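# Sort stickered items into matching-color containers with four arms

## Task

Put every item into the container whose color matches the color of the sticker on that item.

## Robot and tools

Setup: four identical i2rt Big YAM arms named arm1, arm2, arm3 and arm4. Each has six revolute joints, a two-finger gripper and a wrist camera (arm1_cam_wrist to arm4_cam_wrist). Four fixed room cameras are cam_room_a1, cam_room_a2, cam_room_b1 and cam_room_b2. An arm reaches about 1.0 m from its joint1 axis.

Frames: all poses share one scene frame in metres, origin on the floor, +z up. Each base_link faces along its own +x. Bases: arm1 (-0.644, +1.377, +0.914) quat_wxyz (+0.682, +0.007, +0.004, +0.731); arm2 (-0.655, -0.555, +0.928) quat (+0.747, +0.002, +0.000, -0.665); arm3 (+0.651, -1.332, +0.868) quat (+0.663, -0.004, -0.006, -0.748); arm4 (+0.648, +0.477, +0.879) quat (+0.687, +0.001, +0.003, +0.727). The "hand" point lies between the finger pads, roughly 1 cm behind the tips. The fingers point along the hand's +z, and they open and close along its y. Printed hand positions get less accurate at long reach.

move: top-level keys are arm1, arm2, arm3, arm4 and cameras. Each arm key holds that arm's own object; an arm you omit gets no new command and keeps its old targets. Inside an arm's object:
- "joints": a dict of absolute targets by name. joint1_rad to joint6_rad are in radians, gripper_m is in metres. Ranges: joint1 -2.879..2.879 (base yaw, positive counter-clockwise seen from above, 0 along the foot's +x); joint2 0..3.141 (shoulder, 0 = upper arm pointing back, positive lifts it up and forward); joint3 0..3.019 (elbow, 0 = folded); joint4 -1.692..1.57 (hand pitch, positive tips fingers up); joint5 -1.57..1.57 (sideways swing, positive to the arm's right); joint6 -2.094..2.094 (roll, positive clockwise seen from behind); gripper_m 0..0.093 (fingertip gap). Done tolerances are ±0.045, 0.14, 0.09, 0.055, 0.03, 0.035 rad and ±0.003 m.
- "target": a single list of 7 numbers [x, y, z, qw, qx, qy, qz]. It is an absolute hand pose in the scene frame, in metres plus a unit quaternion. The hand follows a straight path to it, starting from the current hand_target pose. When target is given, "joints" may contain only gripper_m.
- "speed": top path speed in m/s, 0.002..0.5, default 0.25. It is only allowed together with target. Rotation is capped at twice this number in rad/s.
All motions in one call start at the same moment. All hand paths in a call finish together, paced by the slowest. A path lasts 0.5 to 10 s and an action at most 15 s. The controller limits each step to 100 mm and 20 degrees from the measured pose and uses damped IK, favouring position over orientation. Expect 1 cm or more of final error, some lag and drift, and overshoot of the speed near full stretch. Separate joint moves can swing the hand along wide arcs. Nothing steers around obstacles or other arms. A call with no arm parts just reports the state. Out-of-range values get the call refused, and unknown keys make it invalid. After a refusal, or a stop that blocks a call, the remaining move/wait/finished_scene calls in the same reply are skipped. After an invalid call they still run.

cameras (in move and wait): a list of camera names, or "all". Omitted or null means all, and [] means none. Images can be slightly older than the state. The "pictures" line gives their order.

wait: seconds from 0 to 10. It issues no new command and returns the full state and images.
zoom_image: camera name plus region [x0, y0, x1, y1] in pixels, origin at the top-left, at most 504 by 504. It only works on a camera from the latest images.
read_manual: section "licences" only; returns licence texts.
finished_scene: scene = the current scene number. This is final. After ending the first scene, issue no further calls in that reply.

Reading results: each arm reports joint_positions, Joint velocities (rad/s, gripper in m/s; "within noise" means still), joint torques (N m, positive toward larger joint values; numbers 3 and 4 wrap at ±28; offsets and friction blur them), hand, hand_target, joint_status, hand_status and on_its_own. The "move" line lists each arm sent a motion with "done" or its worst status. Arms under "as last shown" were not commanded, and their lines repeat old values. Status words: off_target (stopped short and maybe still pushing); time_out (targets were reset near the current position and the arm keeps pushing there; on_its_own lists joints still going); not_followed (a safety check withheld the targets, reported as "joint command not followed" or "pose unreachable"; the arm may keep trying); limit_stop_at_motor_heat (resend the target after recovery). In on_its_own, "held at" shows a target, not a reading. A very small change of target may produce no motion at all.

Gripper: on a rigid object under full grip, gripper_m reads up to 0.005 below the object's width (some units read up to 0.002 above). Closed on nothing it reads 0 to 0.003. Grip is light just below the contact reading and reaches full force about 0.005 below it, or deeper for soft, small or round items. To release, command a gap well above the reading. Force per pad is about 50 to 64 N.

Heat: sustained loads, stretched postures or pushing into things heat motors. At 85 °C a MOTOR HOT line appears. At 100 °C the arm goes limp and drops for 30 to 60 s or longer, marked OVER-TEMPERATURE FAULT, sometimes with no warning first. Between calls the robots keep executing the last command, and arms do not wait for one another.

Avoid: knocking items out of the work area or onto the floor; pressing two robots together, including closing a gripper on another arm's fingers (the self/inter-arm check is late and ignores fingers, housings and cameras); hitting fixed or heavy objects hard; dropping parts from height or releasing them while moving; prolonged hard pushing. Loose objects can occasionally get nudged by outside pushes. Items must stay in their containers without the robots holding them.

Each tool is called after ">>>" as name([rows], argument=value, ...), one row to a line, values as JSON.

## Session

>>> move(arm1={"joints":{"joint1_rad":1.65,"joint2_rad":1.75,"joint3_rad":1.7,"joint4_rad":-1.5,"joint5_rad":0,"joint6_rad":0.08}}, arm2={"joints":{"joint1_rad":-1.4,"joint2_rad":1.75,"joint3_rad":1.7,"joint4_rad":-1.5,"joint5_rad":0,"joint6_rad":0.27}})

Scene clock: 2.10 s.
Joint torques (N m): arm1=[-2.73 -15.62 12.63 0.01 0.09 -0.04] | arm2=[1.14 -18.26 10.93 0.24 -0.01 0.19] | arm3=[1.26 4.19 7.27 2.09 0.02 -0.09] | arm4=[0.5 8.47 4.75 1.62 0.16 -0.01]
Motor temperatures (°C): arm1=[21 24 26 23 21 21 21] | arm2=[23 24 25 22 22 20 23] | arm3=[24 23 23 23 24 23 23] | arm4=[22 21 22 22 24 21 24]
Heat: arm1: hottest joint3_rad 26 °C; arm2: hottest joint3_rad 25 °C; arm3: hottest joint1_rad 24 °C; arm4: hottest joint5_rad 24 °C.
move: arm1 done; arm2 done
Joint velocities: within noise
arm1.joint_positions: joint1_rad=+1.659 joint2_rad=+1.768 joint3_rad=+1.675 joint4_rad=-1.490 joint5_rad=-0.002 joint6_rad=+0.086 gripper_m=+0.09398
arm1.joint_status: all done
arm1.hand: x=-1.1738 y=+1.2927 z=+1.1275 quat_wxyz=(-0.001, +0.999, +0.035, -0.002) (m; scene frame)
arm1.hand_target: x=-1.1770 y=+1.2972 z=+1.1462 quat_wxyz=(+0.000, +0.999, +0.034, -0.018) (m; scene frame)
arm1.hand_status: not commanded
arm2.joint_positions: joint1_rad=-1.405 joint2_rad=+1.744 joint3_rad=+1.696 joint4_rad=-1.487 joint5_rad=+0.001 joint6_rad=+0.256 gripper_m=+0.09397
arm2.joint_status: all done
arm2.hand: x=-1.1783 y=-0.7073 z=+1.1521 quat_wxyz=(-0.003, -1.000, -0.013, +0.016) (m; scene frame)
arm2.hand_target: x=-1.1761 y=-0.7096 z=+1.1509 quat_wxyz=(-0.001, -1.000, -0.009, +0.009) (m; scene frame)
arm2.hand_status: not commanded
arm3.joint_positions: joint1_rad=+0.130 joint2_rad=+0.645 joint3_rad=+1.695 joint4_rad=-1.138 joint5_rad=+0.075 joint6_rad=+0.392 gripper_m=+0.09396
arm3.joint_status: not commanded
arm3.hand: x=+0.6384 y=-1.5186 z=+1.5920 quat_wxyz=(-0.552, -0.621, -0.389, +0.398) (m; scene frame)
arm3.hand_target: x=+0.6384 y=-1.5137 z=+1.6002 quat_wxyz=(-0.558, -0.615, -0.384, +0.402) (m; scene frame)
arm3.hand_status: not commanded
arm4.joint_positions: joint1_rad=+0.147 joint2_rad=+0.437 joint3_rad=+1.709 joint4_rad=-1.566 joint5_rad=+0.245 joint6_rad=+0.670 gripper_m=+0.09396
arm4.joint_status: not commanded
arm4.hand: x=+0.6821 y=+0.5397 z=+1.5256 quat_wxyz=(-0.292, +0.355, -0.719, -0.522) (m; scene frame)
arm4.hand_target: x=+0.6830 y=+0.5357 z=+1.5308 quat_wxyz=(-0.294, +0.352, -0.714, -0.529) (m; scene frame)
arm4.hand_status: not commanded
pictures: arm1_cam_wrist, arm2_cam_wrist, arm3_cam_wrist, arm4_cam_wrist, cam_room_a1, cam_room_a2, cam_room_b1, cam_room_b2
Images, in order (width x height): arm1_cam_wrist 672x504, arm2_cam_wrist 672x504, arm3_cam_wrist 672x504, arm4_cam_wrist 672x504, cam_room_a1 672x504, cam_room_a2 672x504, cam_room_b1 672x504, cam_room_b2 672x504.

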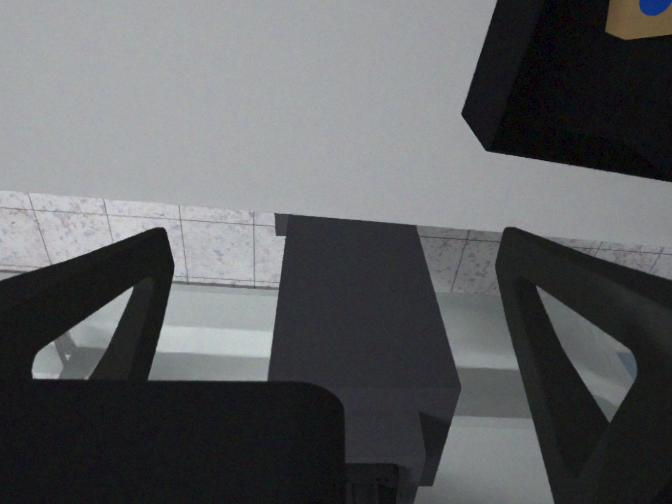

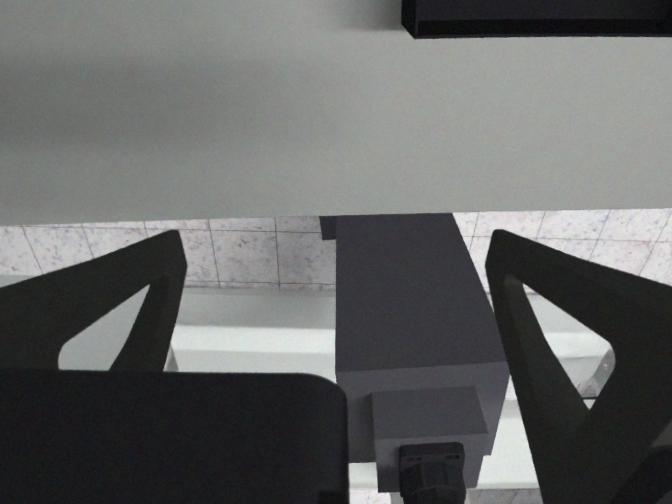

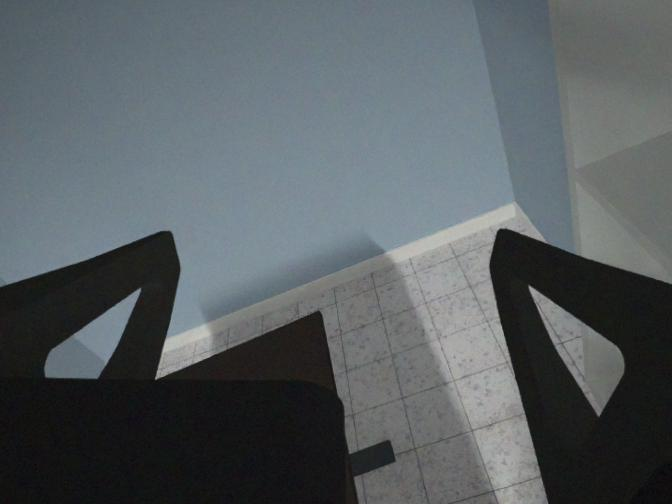

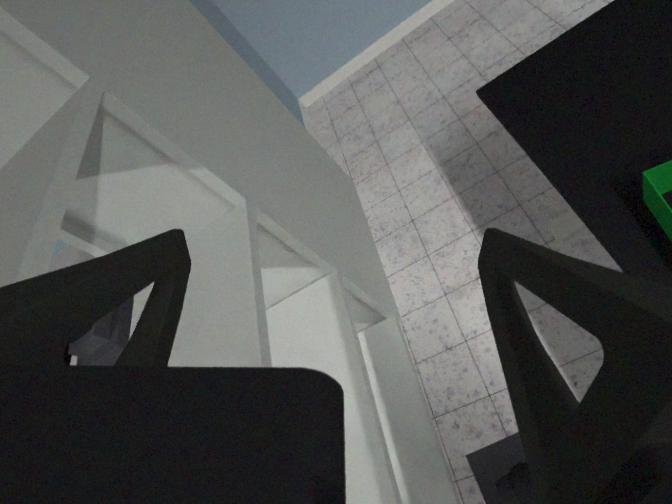

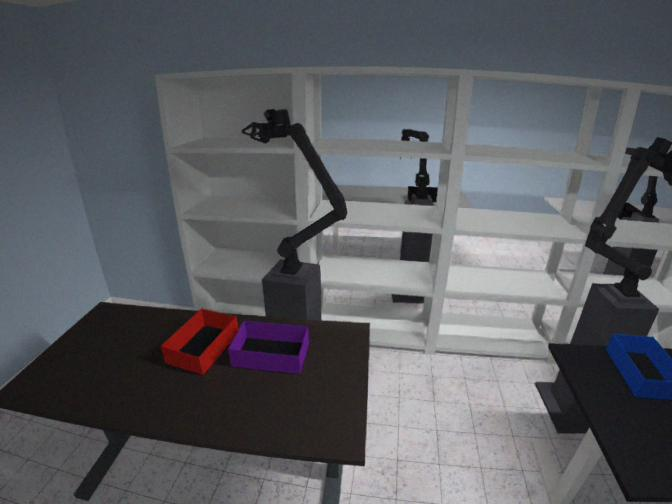

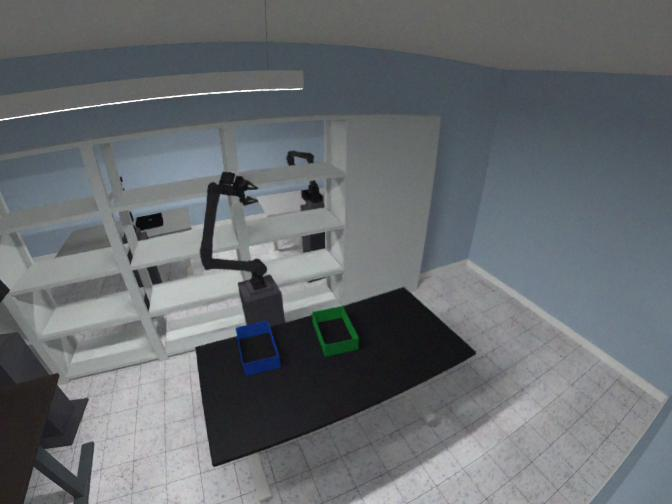

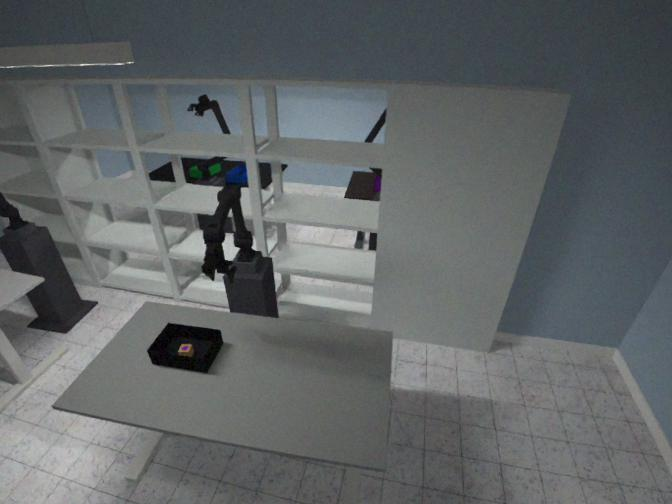

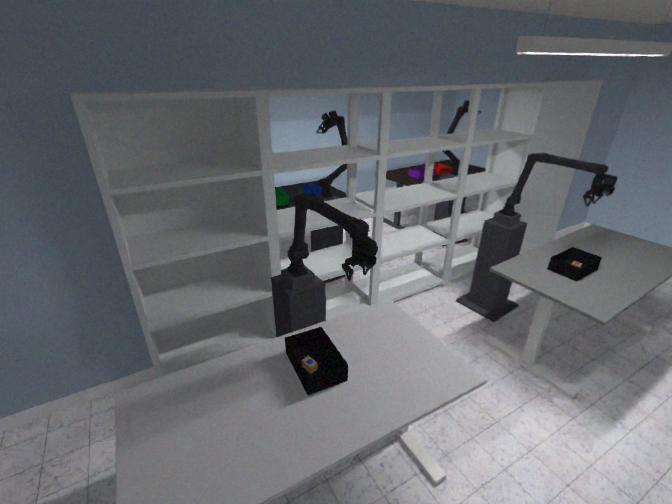

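>>> move(arm1={"target":[-1.22,1.57,0.96,0,1,0,0]}, arm2={"target":[-1.25,-0.5,1.02,0,1,0,0]}, arm3={"joints":{"joint1_rad":1.69,"joint2_rad":1.7,"joint3_rad":1.69,"joint4_rad":-1.55,"joint5_rad":0,"joint6_rad":0}}, arm4={"joints":{"joint1_rad":-1.6,"joint2_rad":1.7,"joint3_rad":1.69,"joint4_rad":-1.55,"joint5_rad":0,"joint6_rad":0}}, cameras=["arm1_cam_wrist","arm2_cam_wrist","arm3_cam_wrist","arm4_cam_wrist","cam_room_b1"])

>>> zoom_image(camera="cam_room_b1", region=[130, 300, 260, 400])

Scene clock: 17.13 s.
Joint torques (N m): arm1=[-1.73 -17.85 14.2 0.73 -0.01 -0.01] | arm2=[1.38 -19.78 12.67 1.17 -0.12 -0.1] | arm3=[0.91 -19.19 9.42 -0.4 0.11 -0.1] | arm4=[0.91 -18.78 9.58 -0.31 0.05 -0.1]
Motor temperatures (°C): arm1=[21 24 29 23 21 21 21] | arm2=[23 24 27 22 22 20 23] | arm3=[24 23 24 23 24 23 23] | arm4=[22 22 23 22 24 21 24]
Heat: arm1: hottest joint3_rad 29 °C; arm2: hottest joint3_rad 27 °C; arm3: hottest joint1_rad 24 °C; arm4: hottest joint5_rad 24 °C.
move: arm1 off_target; arm2 off_target; arm3 done; arm4 done
Joint velocities: within noise
arm1.joint_positions: joint1_rad=+1.173 joint2_rad=+2.060 joint3_rad=+1.604 joint4_rad=-1.197 joint5_rad=+0.003 joint6_rad=-0.312 gripper_m=+0.09398
arm1.joint_status: not commanded
arm1.hand: x=-1.1939 y=+1.5664 z=+0.9404 quat_wxyz=(+0.010, +0.999, -0.008, +0.032) (m; scene frame)
arm1.hand_target: x=-1.2186 y=+1.5695 z=+0.9608 quat_wxyz=(+0.000, +1.000, +0.000, +0.000) (m; scene frame)
arm1.hand_status: off_target (0.033 m and 4.0 deg from the pose sent, 0.327 m and 4.0 deg at the start)
arm2.joint_positions: joint1_rad=-1.789 joint2_rad=+1.951 joint3_rad=+1.637 joint4_rad=-1.283 joint5_rad=-0.001 joint6_rad=-0.078 gripper_m=+0.09397
arm2.joint_status: not commanded
arm2.hand: x=-1.2344 y=-0.4967 z=+1.0184 quat_wxyz=(+0.000, -1.000, +0.012, -0.014) (m; scene frame)
arm2.hand_target: x=-1.2495 y=-0.5000 z=+1.0201 quat_wxyz=(+0.000, -1.000, +0.000, +0.000) (m; scene frame)
arm2.hand_status: off_target (0.016 m and 2.1 deg from the pose sent, 0.256 m and 2.4 deg at the start)
arm3.joint_positions: joint1_rad=+1.692 joint2_rad=+1.713 joint3_rad=+1.681 joint4_rad=-1.543 joint5_rad=-0.002 joint6_rad=+0.006 gripper_m=+0.09397
arm3.joint_status: all done
arm3.hand: x=+1.1742 y=-1.3282 z=+1.1040 quat_wxyz=(+0.001, -0.003, -1.000, +0.006) (m; scene frame)
arm3.hand_target: x=+1.1733 y=-1.3295 z=+1.1137 quat_wxyz=(-0.006, -0.001, -1.000, +0.007) (m; scene frame)
arm3.hand_status: not commanded
arm4.joint_positions: joint1_rad=-1.605 joint2_rad=+1.710 joint3_rad=+1.670 joint4_rad=-1.543 joint5_rad=+0.000 joint6_rad=+0.014 gripper_m=+0.09398
arm4.joint_status: all done
arm4.hand: x=+1.1692 y=+0.4892 z=+1.1094 quat_wxyz=(+0.009, +0.004, -1.000, +0.002) (m; scene frame)
arm4.hand_target: x=+1.1714 y=+0.4920 z=+1.1219 quat_wxyz=(-0.003, +0.014, -1.000, +0.002) (m; scene frame)
arm4.hand_status: not commanded
pictures: arm1_cam_wrist, arm2_cam_wrist, arm3_cam_wrist, arm4_cam_wrist, cam_room_b1
Images, in order (width x height): arm1_cam_wrist 672x504, arm2_cam_wrist 672x504, arm3_cam_wrist 672x504, arm4_cam_wrist 672x504, cam_room_b1 672x504.

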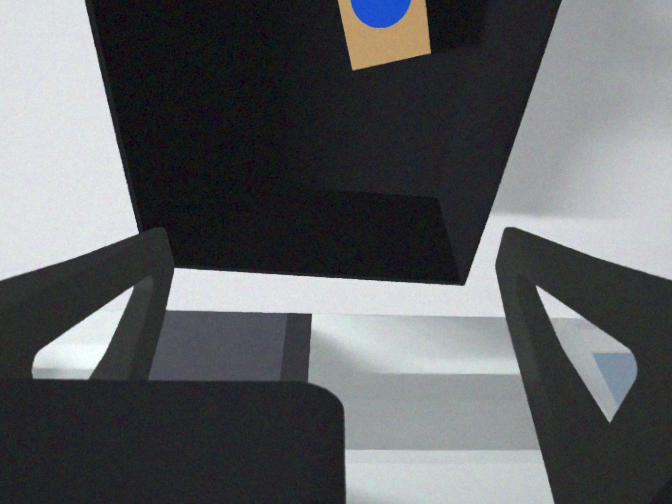

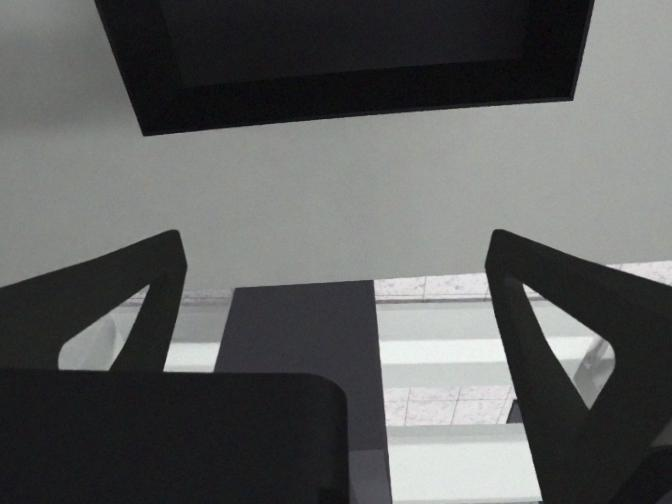

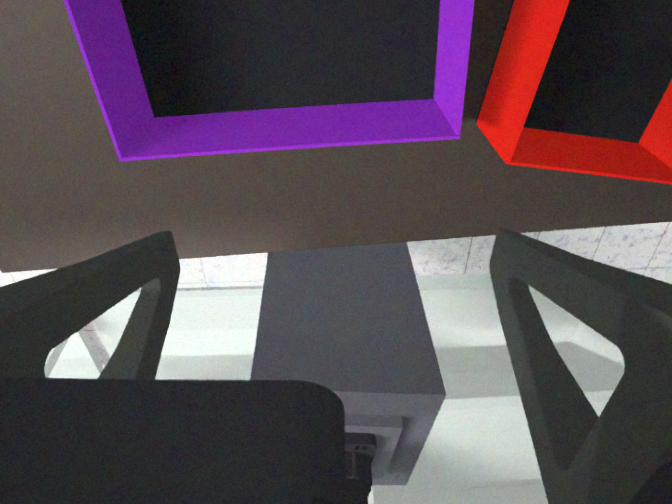

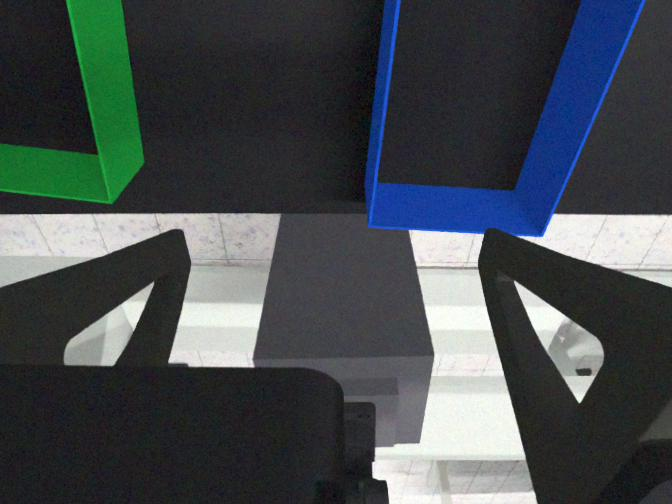

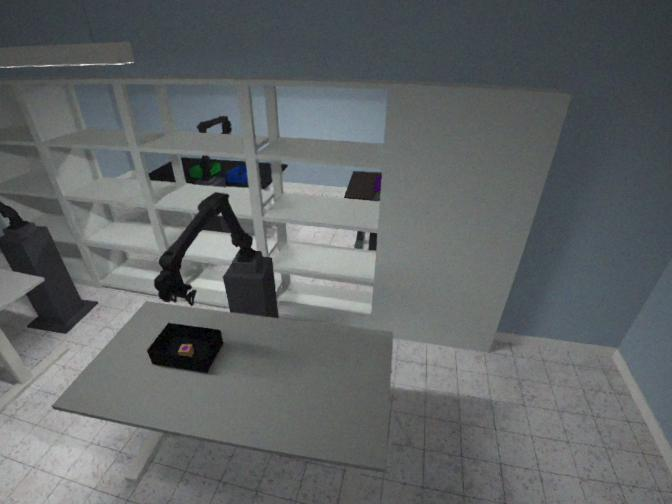

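Scaled by 3.877.

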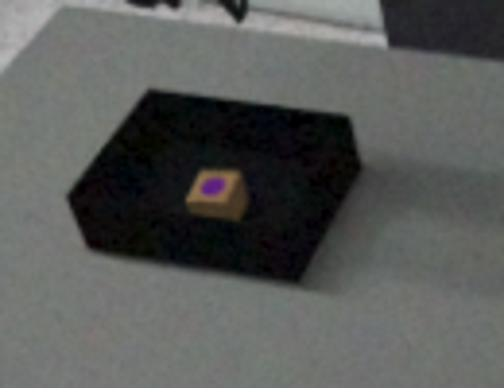

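>>> move(arm1={"target":[-1.25,1.585,0.888,0.0248,0.9616,0.0925,-0.2578]}, arm2={"target":[-1.335,-0.48,0.98,0,1,0,0]}, arm3={"joints":{"joint1_rad":-0.2,"joint2_rad":0.6,"joint3_rad":1.4,"joint4_rad":-1.5}}, arm4={"joints":{"joint1_rad":0.936,"joint2_rad":0.6,"joint3_rad":1.4,"joint4_rad":-1.5}}, cameras=["arm1_cam_wrist","arm2_cam_wrist","arm4_cam_wrist"])

Scene clock: 55.87 s.
Joint torques (N m): arm1=[-2.08 -16.79 8.65 1.73 -0.28 -0.07] | arm2=[-0.15 -22.3 14.9 0.1 -0.12 -0.09] | arm3=[0.44 3.19 7.28 1.44 -0.08 -0.11] | arm4=[1.2 3.25 7.64 1.28 0.18 -0.07]
Motor temperatures (°C): arm1=[21 27 33 23 21 21 21] | arm2=[23 25 30 22 22 20 23] | arm3=[24 24 25 23 24 23 23] | arm4=[22 25 27 22 24 21 24]
Heat: arm1: hottest joint3_rad 33 °C; arm2: hottest joint3_rad 30 °C; arm3: hottest joint3_rad 25 °C; arm4: hottest joint3_rad 27 °C.
move: arm1 done; arm2 off_target; arm3 done; arm4 done
Joint velocities: within noise
arm1.joint_positions: joint1_rad=+1.105 joint2_rad=+2.044 joint3_rad=+1.309 joint4_rad=-0.429 joint5_rad=-0.279 joint6_rad=-0.525 gripper_m=+0.09398
arm1.joint_status: not commanded
arm1.hand: x=-1.2472 y=+1.5787 z=+0.8831 quat_wxyz=(+0.031, +0.964, +0.091, -0.247) (m; scene frame)
arm1.hand_target: x=-1.2500 y=+1.5850 z=+0.8882 quat_wxyz=(+0.025, +0.961, +0.093, -0.258) (m; scene frame)
arm1.hand_status: done (0.008 m and 1.4 deg from the pose sent, 0.079 m and 35.6 deg at the start)
arm2.joint_positions: joint1_rad=-1.789 joint2_rad=+2.208 joint3_rad=+1.959 joint4_rad=-1.332 joint5_rad=-0.001 joint6_rad=-0.096 gripper_m=+0.09397
arm2.joint_status: not commanded
arm2.hand: x=-1.3213 y=-0.4877 z=+0.9795 quat_wxyz=(+0.001, -1.000, +0.003, -0.006) (m; scene frame)
arm2.hand_target: x=-1.3342 y=-0.4799 z=+0.9800 quat_wxyz=(+0.000, -1.000, +0.000, +0.001) (m; scene frame)
arm2.hand_status: off_target (0.016 m and 0.7 deg from the pose sent, 0.109 m and 2.1 deg at the start)
arm3.joint_positions: joint1_rad=-0.189 joint2_rad=+0.594 joint3_rad=+1.400 joint4_rad=-1.497 joint5_rad=+0.002 joint6_rad=+0.005 gripper_m=+0.09398
arm3.joint_status: all done
arm3.hand: x=+0.5881 y=-1.5163 z=+1.3865 quat_wxyz=(-0.257, -0.731, -0.529, +0.347) (m; scene frame)
arm3.hand_target: x=+0.5858 y=-1.5176 z=+1.3846 quat_wxyz=(-0.252, -0.734, -0.528, +0.345) (m; scene frame)
arm3.hand_status: not commanded
arm4.joint_positions: joint1_rad=+0.932 joint2_rad=+0.590 joint3_rad=+1.392 joint4_rad=-1.499 joint5_rad=-0.004 joint6_rad=+0.011 gripper_m=+0.09400
arm4.joint_status: all done
arm4.hand: x=+0.4826 y=+0.5893 z=+1.3924 quat_wxyz=(-0.116, +0.866, -0.265, -0.408) (m; scene frame)
arm4.hand_target: x=+0.4803 y=+0.5907 z=+1.3944 quat_wxyz=(-0.118, +0.868, -0.260, -0.406) (m; scene frame)
arm4.hand_status: not commanded
pictures: arm1_cam_wrist, arm2_cam_wrist, arm4_cam_wrist
Images, in order (width x height): arm1_cam_wrist 672x504, arm2_cam_wrist 672x504, arm4_cam_wrist 672x504.

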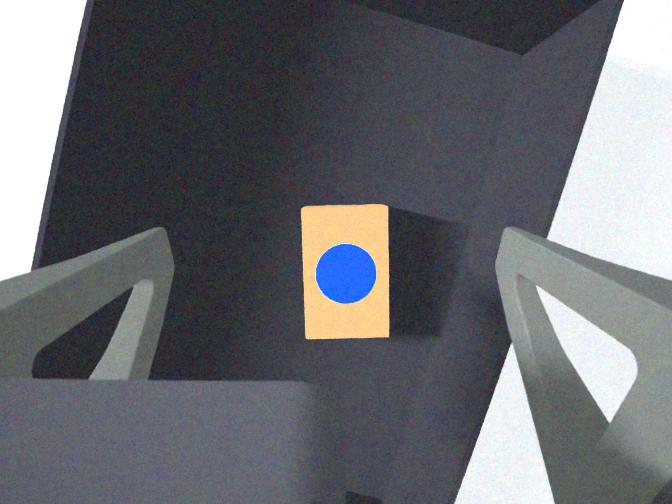

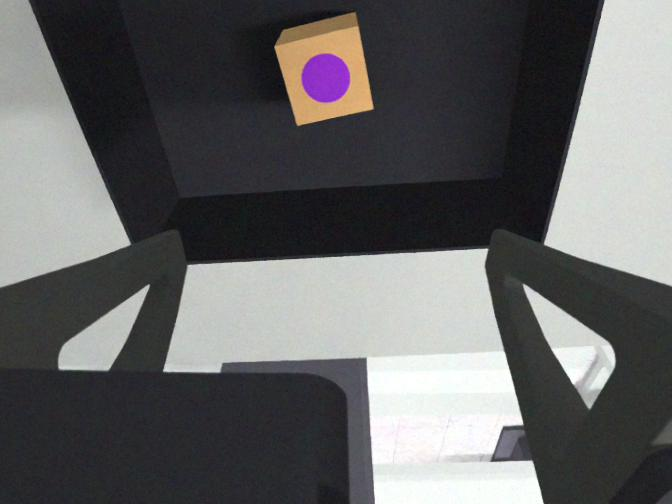

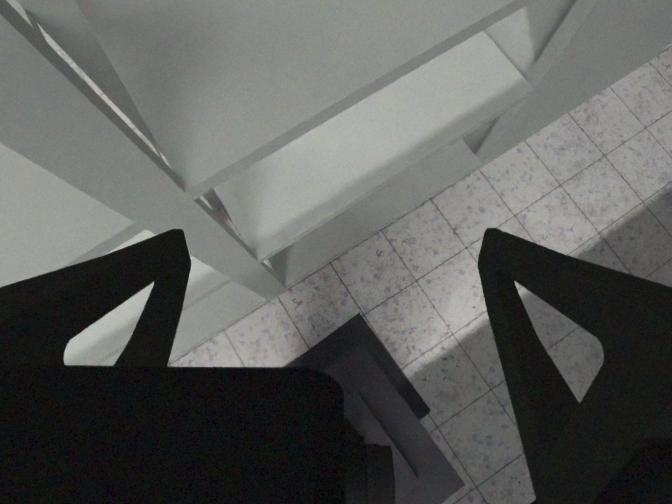

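>>> move(arm1={"target":[-1.238,1.591,0.762,0.0248,0.9616,0.0925,-0.2578],"speed":0.15}, arm2={"target":[-1.34,-0.49,0.87,0.0293,0.9598,0.1094,-0.2573],"speed":0.15}, arm3={"joints":{"joint1_rad":-2.02}}, cameras=["arm1_cam_wrist","arm2_cam_wrist","arm3_cam_wrist"])

Scene clock: 93.50 s.
Joint torques (N m): arm1=[-3.08 -13.92 6.95 1.68 -0.11 -0.01] | arm2=[-0.03 -23.06 7.94 2.44 -0.36 -0.08] | arm3=[0.5 2.73 7.36 1.4 -0.01 -0.11] | arm4=[0.79 3.6 7.66 1.29 0.19 -0.06]
Motor temperatures (°C): arm1=[21 26 31 23 22 21 21] | arm2=[23 26 36 22 22 20 23] | arm3=[24 24 25 23 24 23 23] | arm4=[22 23 29 22 24 21 24]
Heat: arm1: hottest joint3_rad 31 °C; arm2: hottest joint3_rad 36 °C; arm3: hottest joint3_rad 25 °C; arm4: hottest joint3_rad 29 °C.
move: arm1 off_target; arm2 done; arm3 done
Joint velocities: within noise
arm1.joint_positions: joint1_rad=+1.092 joint2_rad=+2.230 joint3_rad=+1.280 joint4_rad=-0.171 joint5_rad=-0.291 joint6_rad=-0.551 gripper_m=+0.09398
arm1.joint_status: not commanded
arm1.hand: x=-1.2474 y=+1.5848 z=+0.7846 quat_wxyz=(+0.022, +0.958, +0.101, -0.269) (m; scene frame)
arm1.hand_target: x=-1.2373 y=+1.5903 z=+0.7627 quat_wxyz=(+0.025, +0.961, +0.093, -0.258) (m; scene frame)
arm1.hand_status: off_target (0.025 m and 1.7 deg from the pose sent, 0.122 m and 1.4 deg at the start)
arm2.joint_positions: joint1_rad=-1.819 joint2_rad=+2.147 joint3_rad=+1.432 joint4_rad=-0.370 joint5_rad=-0.180 joint6_rad=-0.304 gripper_m=+0.09397
arm2.joint_status: not commanded
arm2.hand: x=-1.3410 y=-0.4956 z=+0.8707 quat_wxyz=(-0.032, -0.962, -0.106, +0.252) (m; scene frame)
arm2.hand_target: x=-1.3399 y=-0.4900 z=+0.8700 quat_wxyz=(-0.029, -0.960, -0.109, +0.257) (m; scene frame)
arm2.hand_status: done (0.006 m and 0.9 deg from the pose sent, 0.111 m and 33.4 deg at the start)
arm3.joint_positions: joint1_rad=-2.009 joint2_rad=+0.594 joint3_rad=+1.400 joint4_rad=-1.497 joint5_rad=+0.001 joint6_rad=+0.005 gripper_m=+0.09400
arm3.joint_status: all done
arm3.hand: x=+0.4797 y=-1.2172 z=+1.3823 quat_wxyz=(+0.111, -0.870, +0.255, +0.407) (m; scene frame)
arm3.hand_target: x=+0.4792 y=-1.2143 z=+1.3803 quat_wxyz=(+0.113, -0.871, +0.258, +0.402) (m; scene frame)
arm3.hand_status: not commanded
arm4: as last shown
pictures: arm1_cam_wrist, arm2_cam_wrist, arm3_cam_wrist
Images, in order (width x height): arm1_cam_wrist 672x504, arm2_cam_wrist 672x504, arm3_cam_wrist 672x504.

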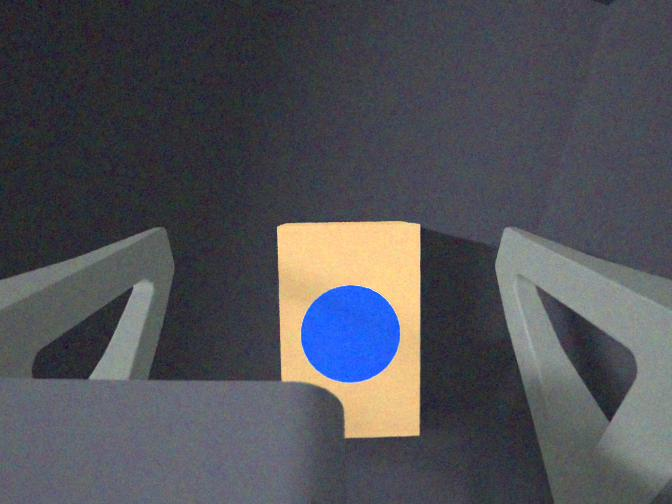

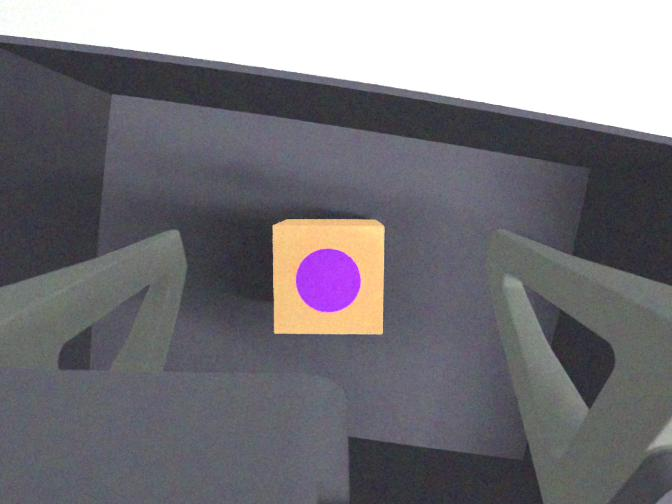

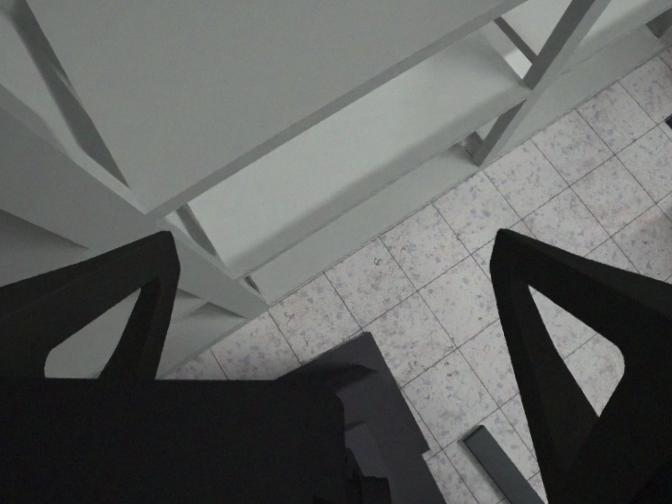

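>>> move(arm1={"target":[-1.225,1.598,0.752,0.0248,0.9616,0.0925,-0.2578],"speed":0.12}, arm2={"target":[-1.323,-0.493,0.756,0.0293,0.9598,0.1094,-0.2573],"speed":0.15}, cameras=["arm1_cam_wrist","arm2_cam_wrist"])

Scene clock: 103.20 s.
Joint torques (N m): arm1=[-4.89 -13.22 5.59 1.52 -0.16 0.11] | arm2=[-0.09 -21.3 7.05 2.5 -0.33 -0.07] | arm3=[0.44 2.61 7.39 1.39 -0.01 -0.1] | arm4=[1.08 3.25 7.56 1.16 0.22 -0.04]
Motor temperatures (°C): arm1=[21 26 30 23 22 21 21] | arm2=[23 26 34 22 22 20 23] | arm3=[24 24 26 23 24 23 23] | arm4=[22 22 29 22 24 21 24]
Heat: arm1: hottest joint3_rad 30 °C; arm2: hottest joint3_rad 34 °C; arm3: hottest joint3_rad 26 °C; arm4: hottest joint3_rad 29 °C.
move: arm1 off_target; arm2 off_target
Joint velocities: within noise
arm1.joint_positions: joint1_rad=+1.091 joint2_rad=+2.232 joint3_rad=+1.266 joint4_rad=-0.140 joint5_rad=-0.300 joint6_rad=-0.574 gripper_m=+0.09398
arm1.joint_status: not commanded
arm1.hand: x=-1.2463 y=+1.5835 z=+0.7828 quat_wxyz=(+0.018, +0.954, +0.113, -0.277) (m; scene frame)
arm1.hand_target: x=-1.2240 y=+1.5963 z=+0.7533 quat_wxyz=(+0.025, +0.961, +0.092, -0.258) (m; scene frame)
arm1.hand_status: off_target (0.040 m and 3.4 deg from the pose sent, 0.042 m and 1.6 deg at the start)
arm2.joint_positions: joint1_rad=-1.819 joint2_rad=+2.316 joint3_rad=+1.383 joint4_rad=-0.137 joint5_rad=-0.180 joint6_rad=-0.305 gripper_m=+0.09397
arm2.joint_status: not commanded
arm2.hand: x=-1.3267 y=-0.4971 z=+0.7679 quat_wxyz=(-0.030, -0.960, -0.106, +0.259) (m; scene frame)
arm2.hand_target: x=-1.3228 y=-0.4931 z=+0.7563 quat_wxyz=(-0.029, -0.960, -0.109, +0.257) (m; scene frame)
arm2.hand_status: off_target (0.013 m and 0.4 deg from the pose sent, 0.116 m and 0.9 deg at the start)
arm3, arm4: as last shown
pictures: arm1_cam_wrist, arm2_cam_wrist
Images, in order (width x height): arm1_cam_wrist 672x504, arm2_cam_wrist 672x504.

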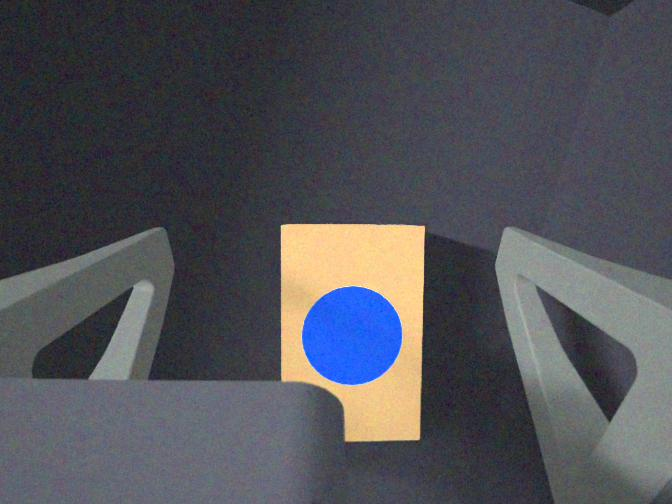

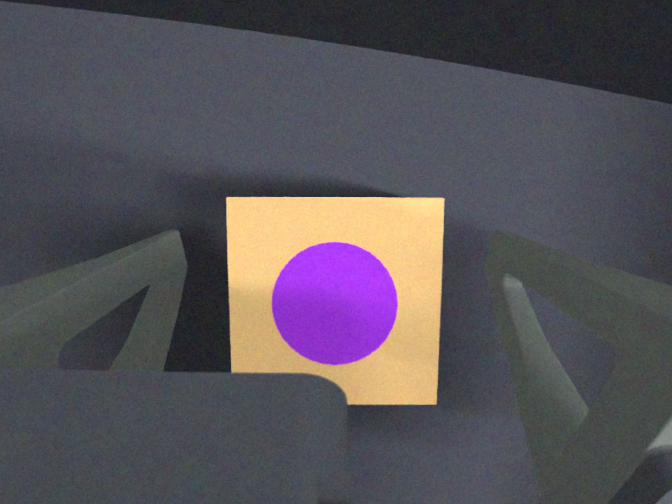

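>>> move(arm1={"joints":{"gripper_m":0.064}}, arm2={"joints":{"gripper_m":0.042}}, cameras=["arm1_cam_wrist","arm2_cam_wrist","cam_room_b2"])

>>> zoom_image(camera="cam_room_b2", region=[240, 250, 400, 410])

Scene clock: 108.67 s.
Joint torques (N m): arm1=[-2.02 -16.79 6.76 1.39 -0.14 0.12] | arm2=[0.21 -21.19 6.99 2.45 -0.32 -0.06] | arm3=[0.44 2.73 7.43 1.39 -0.02 -0.11] | arm4=[1.26 3.14 7.45 1.25 0.22 -0.07]
Motor temperatures (°C): arm1=[21 26 30 23 21 21 21] | arm2=[23 27 33 22 22 20 23] | arm3=[24 24 26 23 24 23 23] | arm4=[22 22 29 22 24 21 24]
Heat: arm1: hottest joint3_rad 30 °C; arm2: hottest joint3_rad 33 °C; arm3: hottest joint3_rad 26 °C; arm4: hottest joint3_rad 29 °C.
move: arm1 done; arm2 off_target
Joint velocities: within noise
arm1.joint_positions: joint1_rad=+1.062 joint2_rad=+2.268 joint3_rad=+1.250 joint4_rad=-0.140 joint5_rad=-0.300 joint6_rad=-0.575 gripper_m=+0.06406
arm1.joint_status: all done
arm1.hand: x=-1.2235 y=+1.5930 z=+0.7557 quat_wxyz=(+0.027, +0.962, +0.096, -0.256) (m; scene frame)
arm1.hand_target: x=-1.2240 y=+1.5964 z=+0.7533 quat_wxyz=(+0.025, +0.961, +0.093, -0.258) (m; scene frame)
arm1.hand_status: not commanded
arm2.joint_positions: joint1_rad=-1.819 joint2_rad=+2.316 joint3_rad=+1.383 joint4_rad=-0.137 joint5_rad=-0.180 joint6_rad=-0.306 gripper_m=+0.05303
arm2.joint_status: gripper_m off_target (ended at +0.05304, target +0.04200)
arm2.hand: x=-1.3267 y=-0.4972 z=+0.7680 quat_wxyz=(-0.030, -0.960, -0.107, +0.259) (m; scene frame)
arm2.hand_target: x=-1.3228 y=-0.4931 z=+0.7562 quat_wxyz=(-0.029, -0.960, -0.109, +0.257) (m; scene frame)
arm2.hand_status: not commanded
arm3, arm4: as last shown
pictures: arm1_cam_wrist, arm2_cam_wrist, cam_room_b2
Images, in order (width x height): arm1_cam_wrist 672x504, arm2_cam_wrist 672x504, cam_room_b2 672x504.

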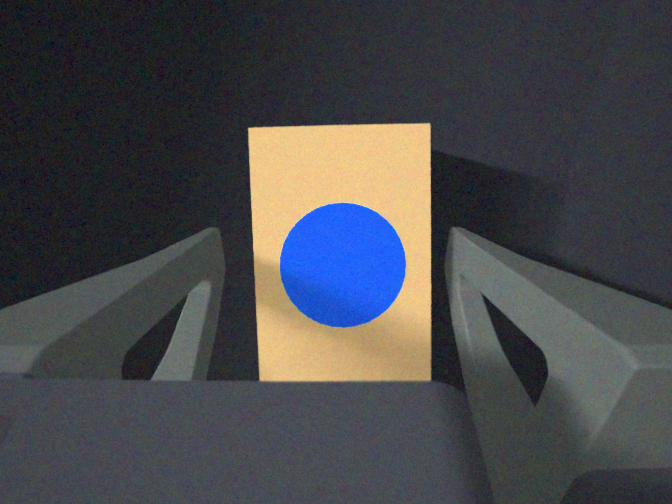

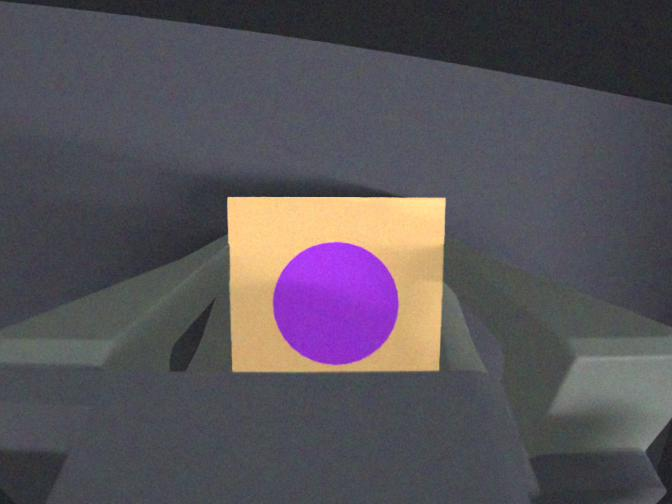

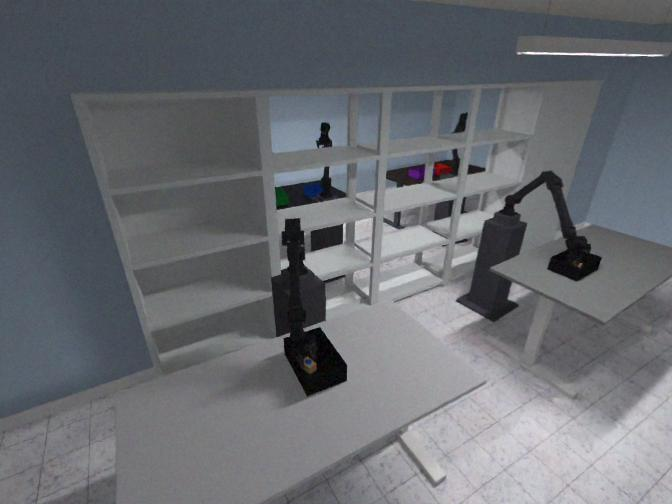

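Scaled by 3.150.

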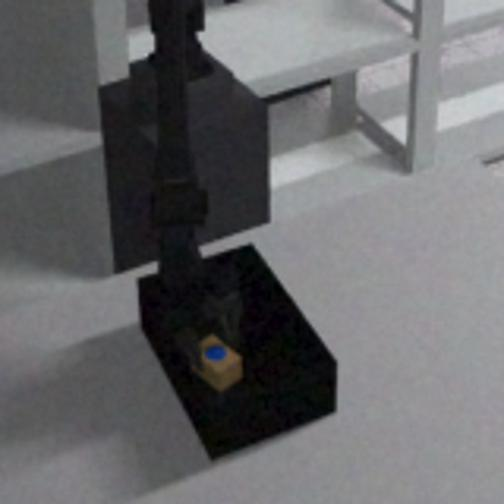

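>>> move(arm1={"joints":{"gripper_m":0.03}}, arm2={"target":[-1.323,-0.493,1.02,0.0293,0.9598,0.1094,-0.2573],"speed":0.3}, cameras=["arm1_cam_wrist","arm2_cam_wrist"])

>>> move(arm1={"target":[-1.224,1.592,1.02,0.0248,0.9616,0.0925,-0.2578],"speed":0.3}, arm2={"joints":{"joint1_rad":-0.8,"joint2_rad":0.7,"joint3_rad":1.2,"joint4_rad":-1.3,"joint5_rad":0,"joint6_rad":0}}, cameras=["arm1_cam_wrist","arm2_cam_wrist"])

Scene clock: 115.83 s.
Joint torques (N m): arm1=[-2.02 -16.85 6.52 1.5 -0.12 0.07] | arm2=[-0.03 -20.89 14.28 1.11 -0.32 -0.07] | arm3=[0.5 2.55 7.38 1.42 -0.02 -0.11] | arm4=[1.14 3.19 7.56 1.21 0.17 -0.1]
Motor temperatures (°C): arm1=[21 26 30 23 21 21 21] | arm2=[23 27 32 22 22 20 23] | arm3=[24 24 26 23 24 23 23] | arm4=[22 22 30 22 24 21 24]
Heat: arm1: hottest joint3_rad 30 °C; arm2: hottest joint3_rad 32 °C; arm3: hottest joint3_rad 26 °C; arm4: hottest joint3_rad 30 °C.
move: arm1 off_target; arm2 off_target
Joint velocities: within noise
arm1.joint_positions: joint1_rad=+1.062 joint2_rad=+2.268 joint3_rad=+1.250 joint4_rad=-0.140 joint5_rad=-0.299 joint6_rad=-0.574 gripper_m=+0.04370
arm1.joint_status: gripper_m off_target (ended at +0.04373, target +0.03000)
arm1.hand: x=-1.2235 y=+1.5931 z=+0.7557 quat_wxyz=(+0.027, +0.962, +0.096, -0.256) (m; scene frame)
arm1.hand_target: x=-1.2240 y=+1.5964 z=+0.7533 quat_wxyz=(+0.025, +0.961, +0.092, -0.258) (m; scene frame)
arm1.hand_status: not commanded
arm2.joint_positions: joint1_rad=-1.819 joint2_rad=+1.892 joint3_rad=+1.408 joint4_rad=-0.629 joint5_rad=-0.180 joint6_rad=-0.306 gripper_m=+0.05303
arm2.joint_status: not commanded
arm2.hand: x=-1.3058 y=-0.5007 z=+0.9974 quat_wxyz=(-0.035, -0.965, -0.105, +0.238) (m; scene frame)
arm2.hand_target: x=-1.3218 y=-0.4931 z=+1.0202 quat_wxyz=(-0.029, -0.960, -0.109, +0.257) (m; scene frame)
arm2.hand_status: off_target (0.029 m and 2.4 deg from the pose sent, 0.252 m and 0.4 deg at the start)
arm3, arm4: as last shown
pictures: arm1_cam_wrist, arm2_cam_wrist
Images, in order (width x height): arm1_cam_wrist 672x504, arm2_cam_wrist 672x504.

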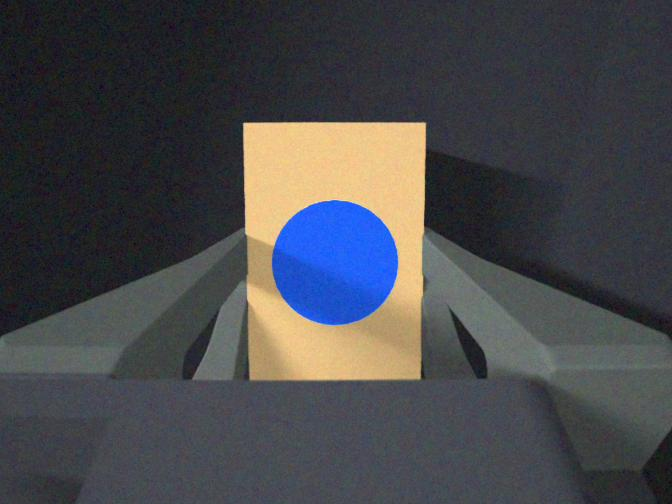

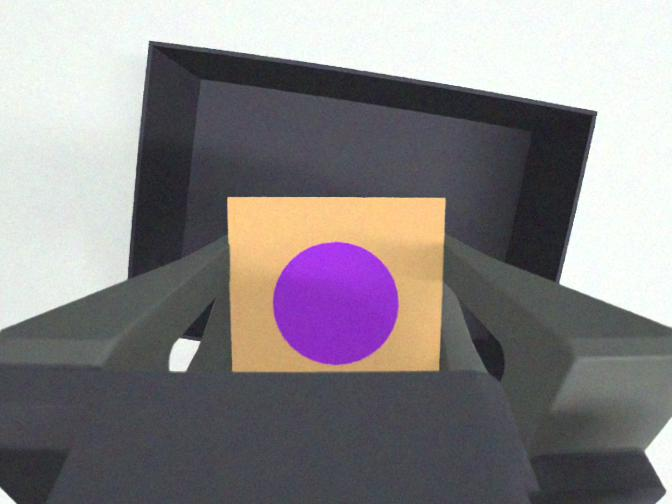

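Scene clock: 117.50 s.
Joint torques (N m): arm1=[-1.73 -14.62 14.28 0.58 -0.11 0.1] | arm2=[1.2 -1.96 10.19 1.68 0.15 0.21] | arm3=[0.56 2.67 7.42 1.39 -0.03 -0.11] | arm4=[1.26 3.02 7.53 1.26 0.18 -0.05]
Motor temperatures (°C): arm1=[21 26 30 23 21 21 21] | arm2=[23 27 32 22 22 20 23] | arm3=[24 24 26 23 24 23 23] | arm4=[22 22 30 22 24 21 24]
Heat: arm1: hottest joint3_rad 30 °C; arm2: hottest joint3_rad 32 °C; arm3: hottest joint3_rad 26 °C; arm4: hottest joint3_rad 30 °C.
move: arm1 off_target; arm2 done
Joint velocities: within noise
arm1.joint_positions: joint1_rad=+1.062 joint2_rad=+1.809 joint3_rad=+1.302 joint4_rad=-0.685 joint5_rad=-0.295 joint6_rad=-0.570 gripper_m=+0.04370
arm1.joint_status: not commanded
arm1.hand: x=-1.2069 y=+1.5872 z=+0.9969 quat_wxyz=(+0.034, +0.966, +0.091, -0.240) (m; scene frame)
arm1.hand_target: x=-1.2230 y=+1.5915 z=+1.0203 quat_wxyz=(+0.025, +0.961, +0.093, -0.258) (m; scene frame)
arm1.hand_status: off_target (0.029 m and 2.3 deg from the pose sent, 0.264 m and 0.6 deg at the start)
arm2.joint_positions: joint1_rad=-0.804 joint2_rad=+0.699 joint3_rad=+1.205 joint4_rad=-1.288 joint5_rad=-0.004 joint6_rad=-0.015 gripper_m=+0.05303
arm2.joint_status: all done
arm2.hand: x=-0.8370 y=-0.7777 z=+1.3634 quat_wxyz=(-0.162, -0.832, -0.402, +0.346) (m; scene frame)
arm2.hand_target: x=-0.8354 y=-0.7766 z=+1.3588 quat_wxyz=(-0.161, -0.837, -0.398, +0.338) (m; scene frame)
arm2.hand_status: not commanded
arm3, arm4: as last shown
pictures: arm1_cam_wrist, arm2_cam_wrist
Images, in order (width x height): arm1_cam_wrist 672x504, arm2_cam_wrist 672x504.

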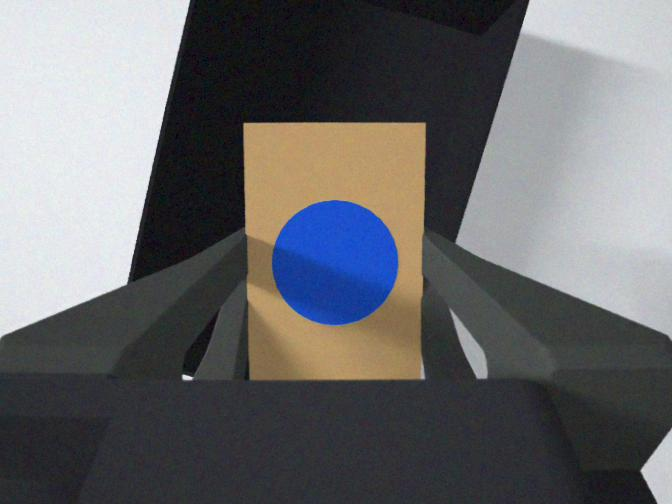

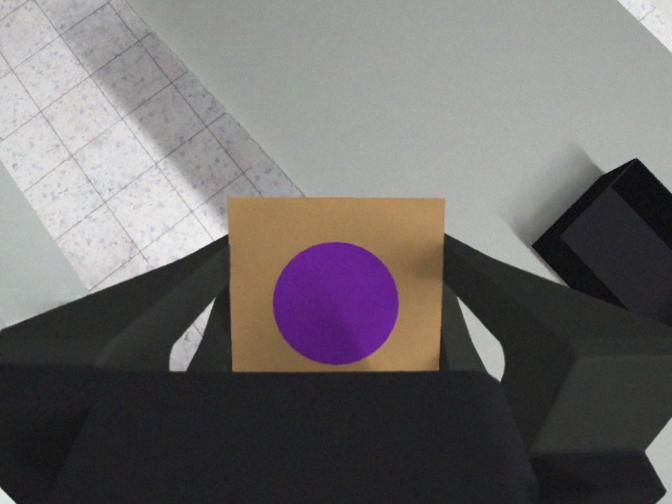

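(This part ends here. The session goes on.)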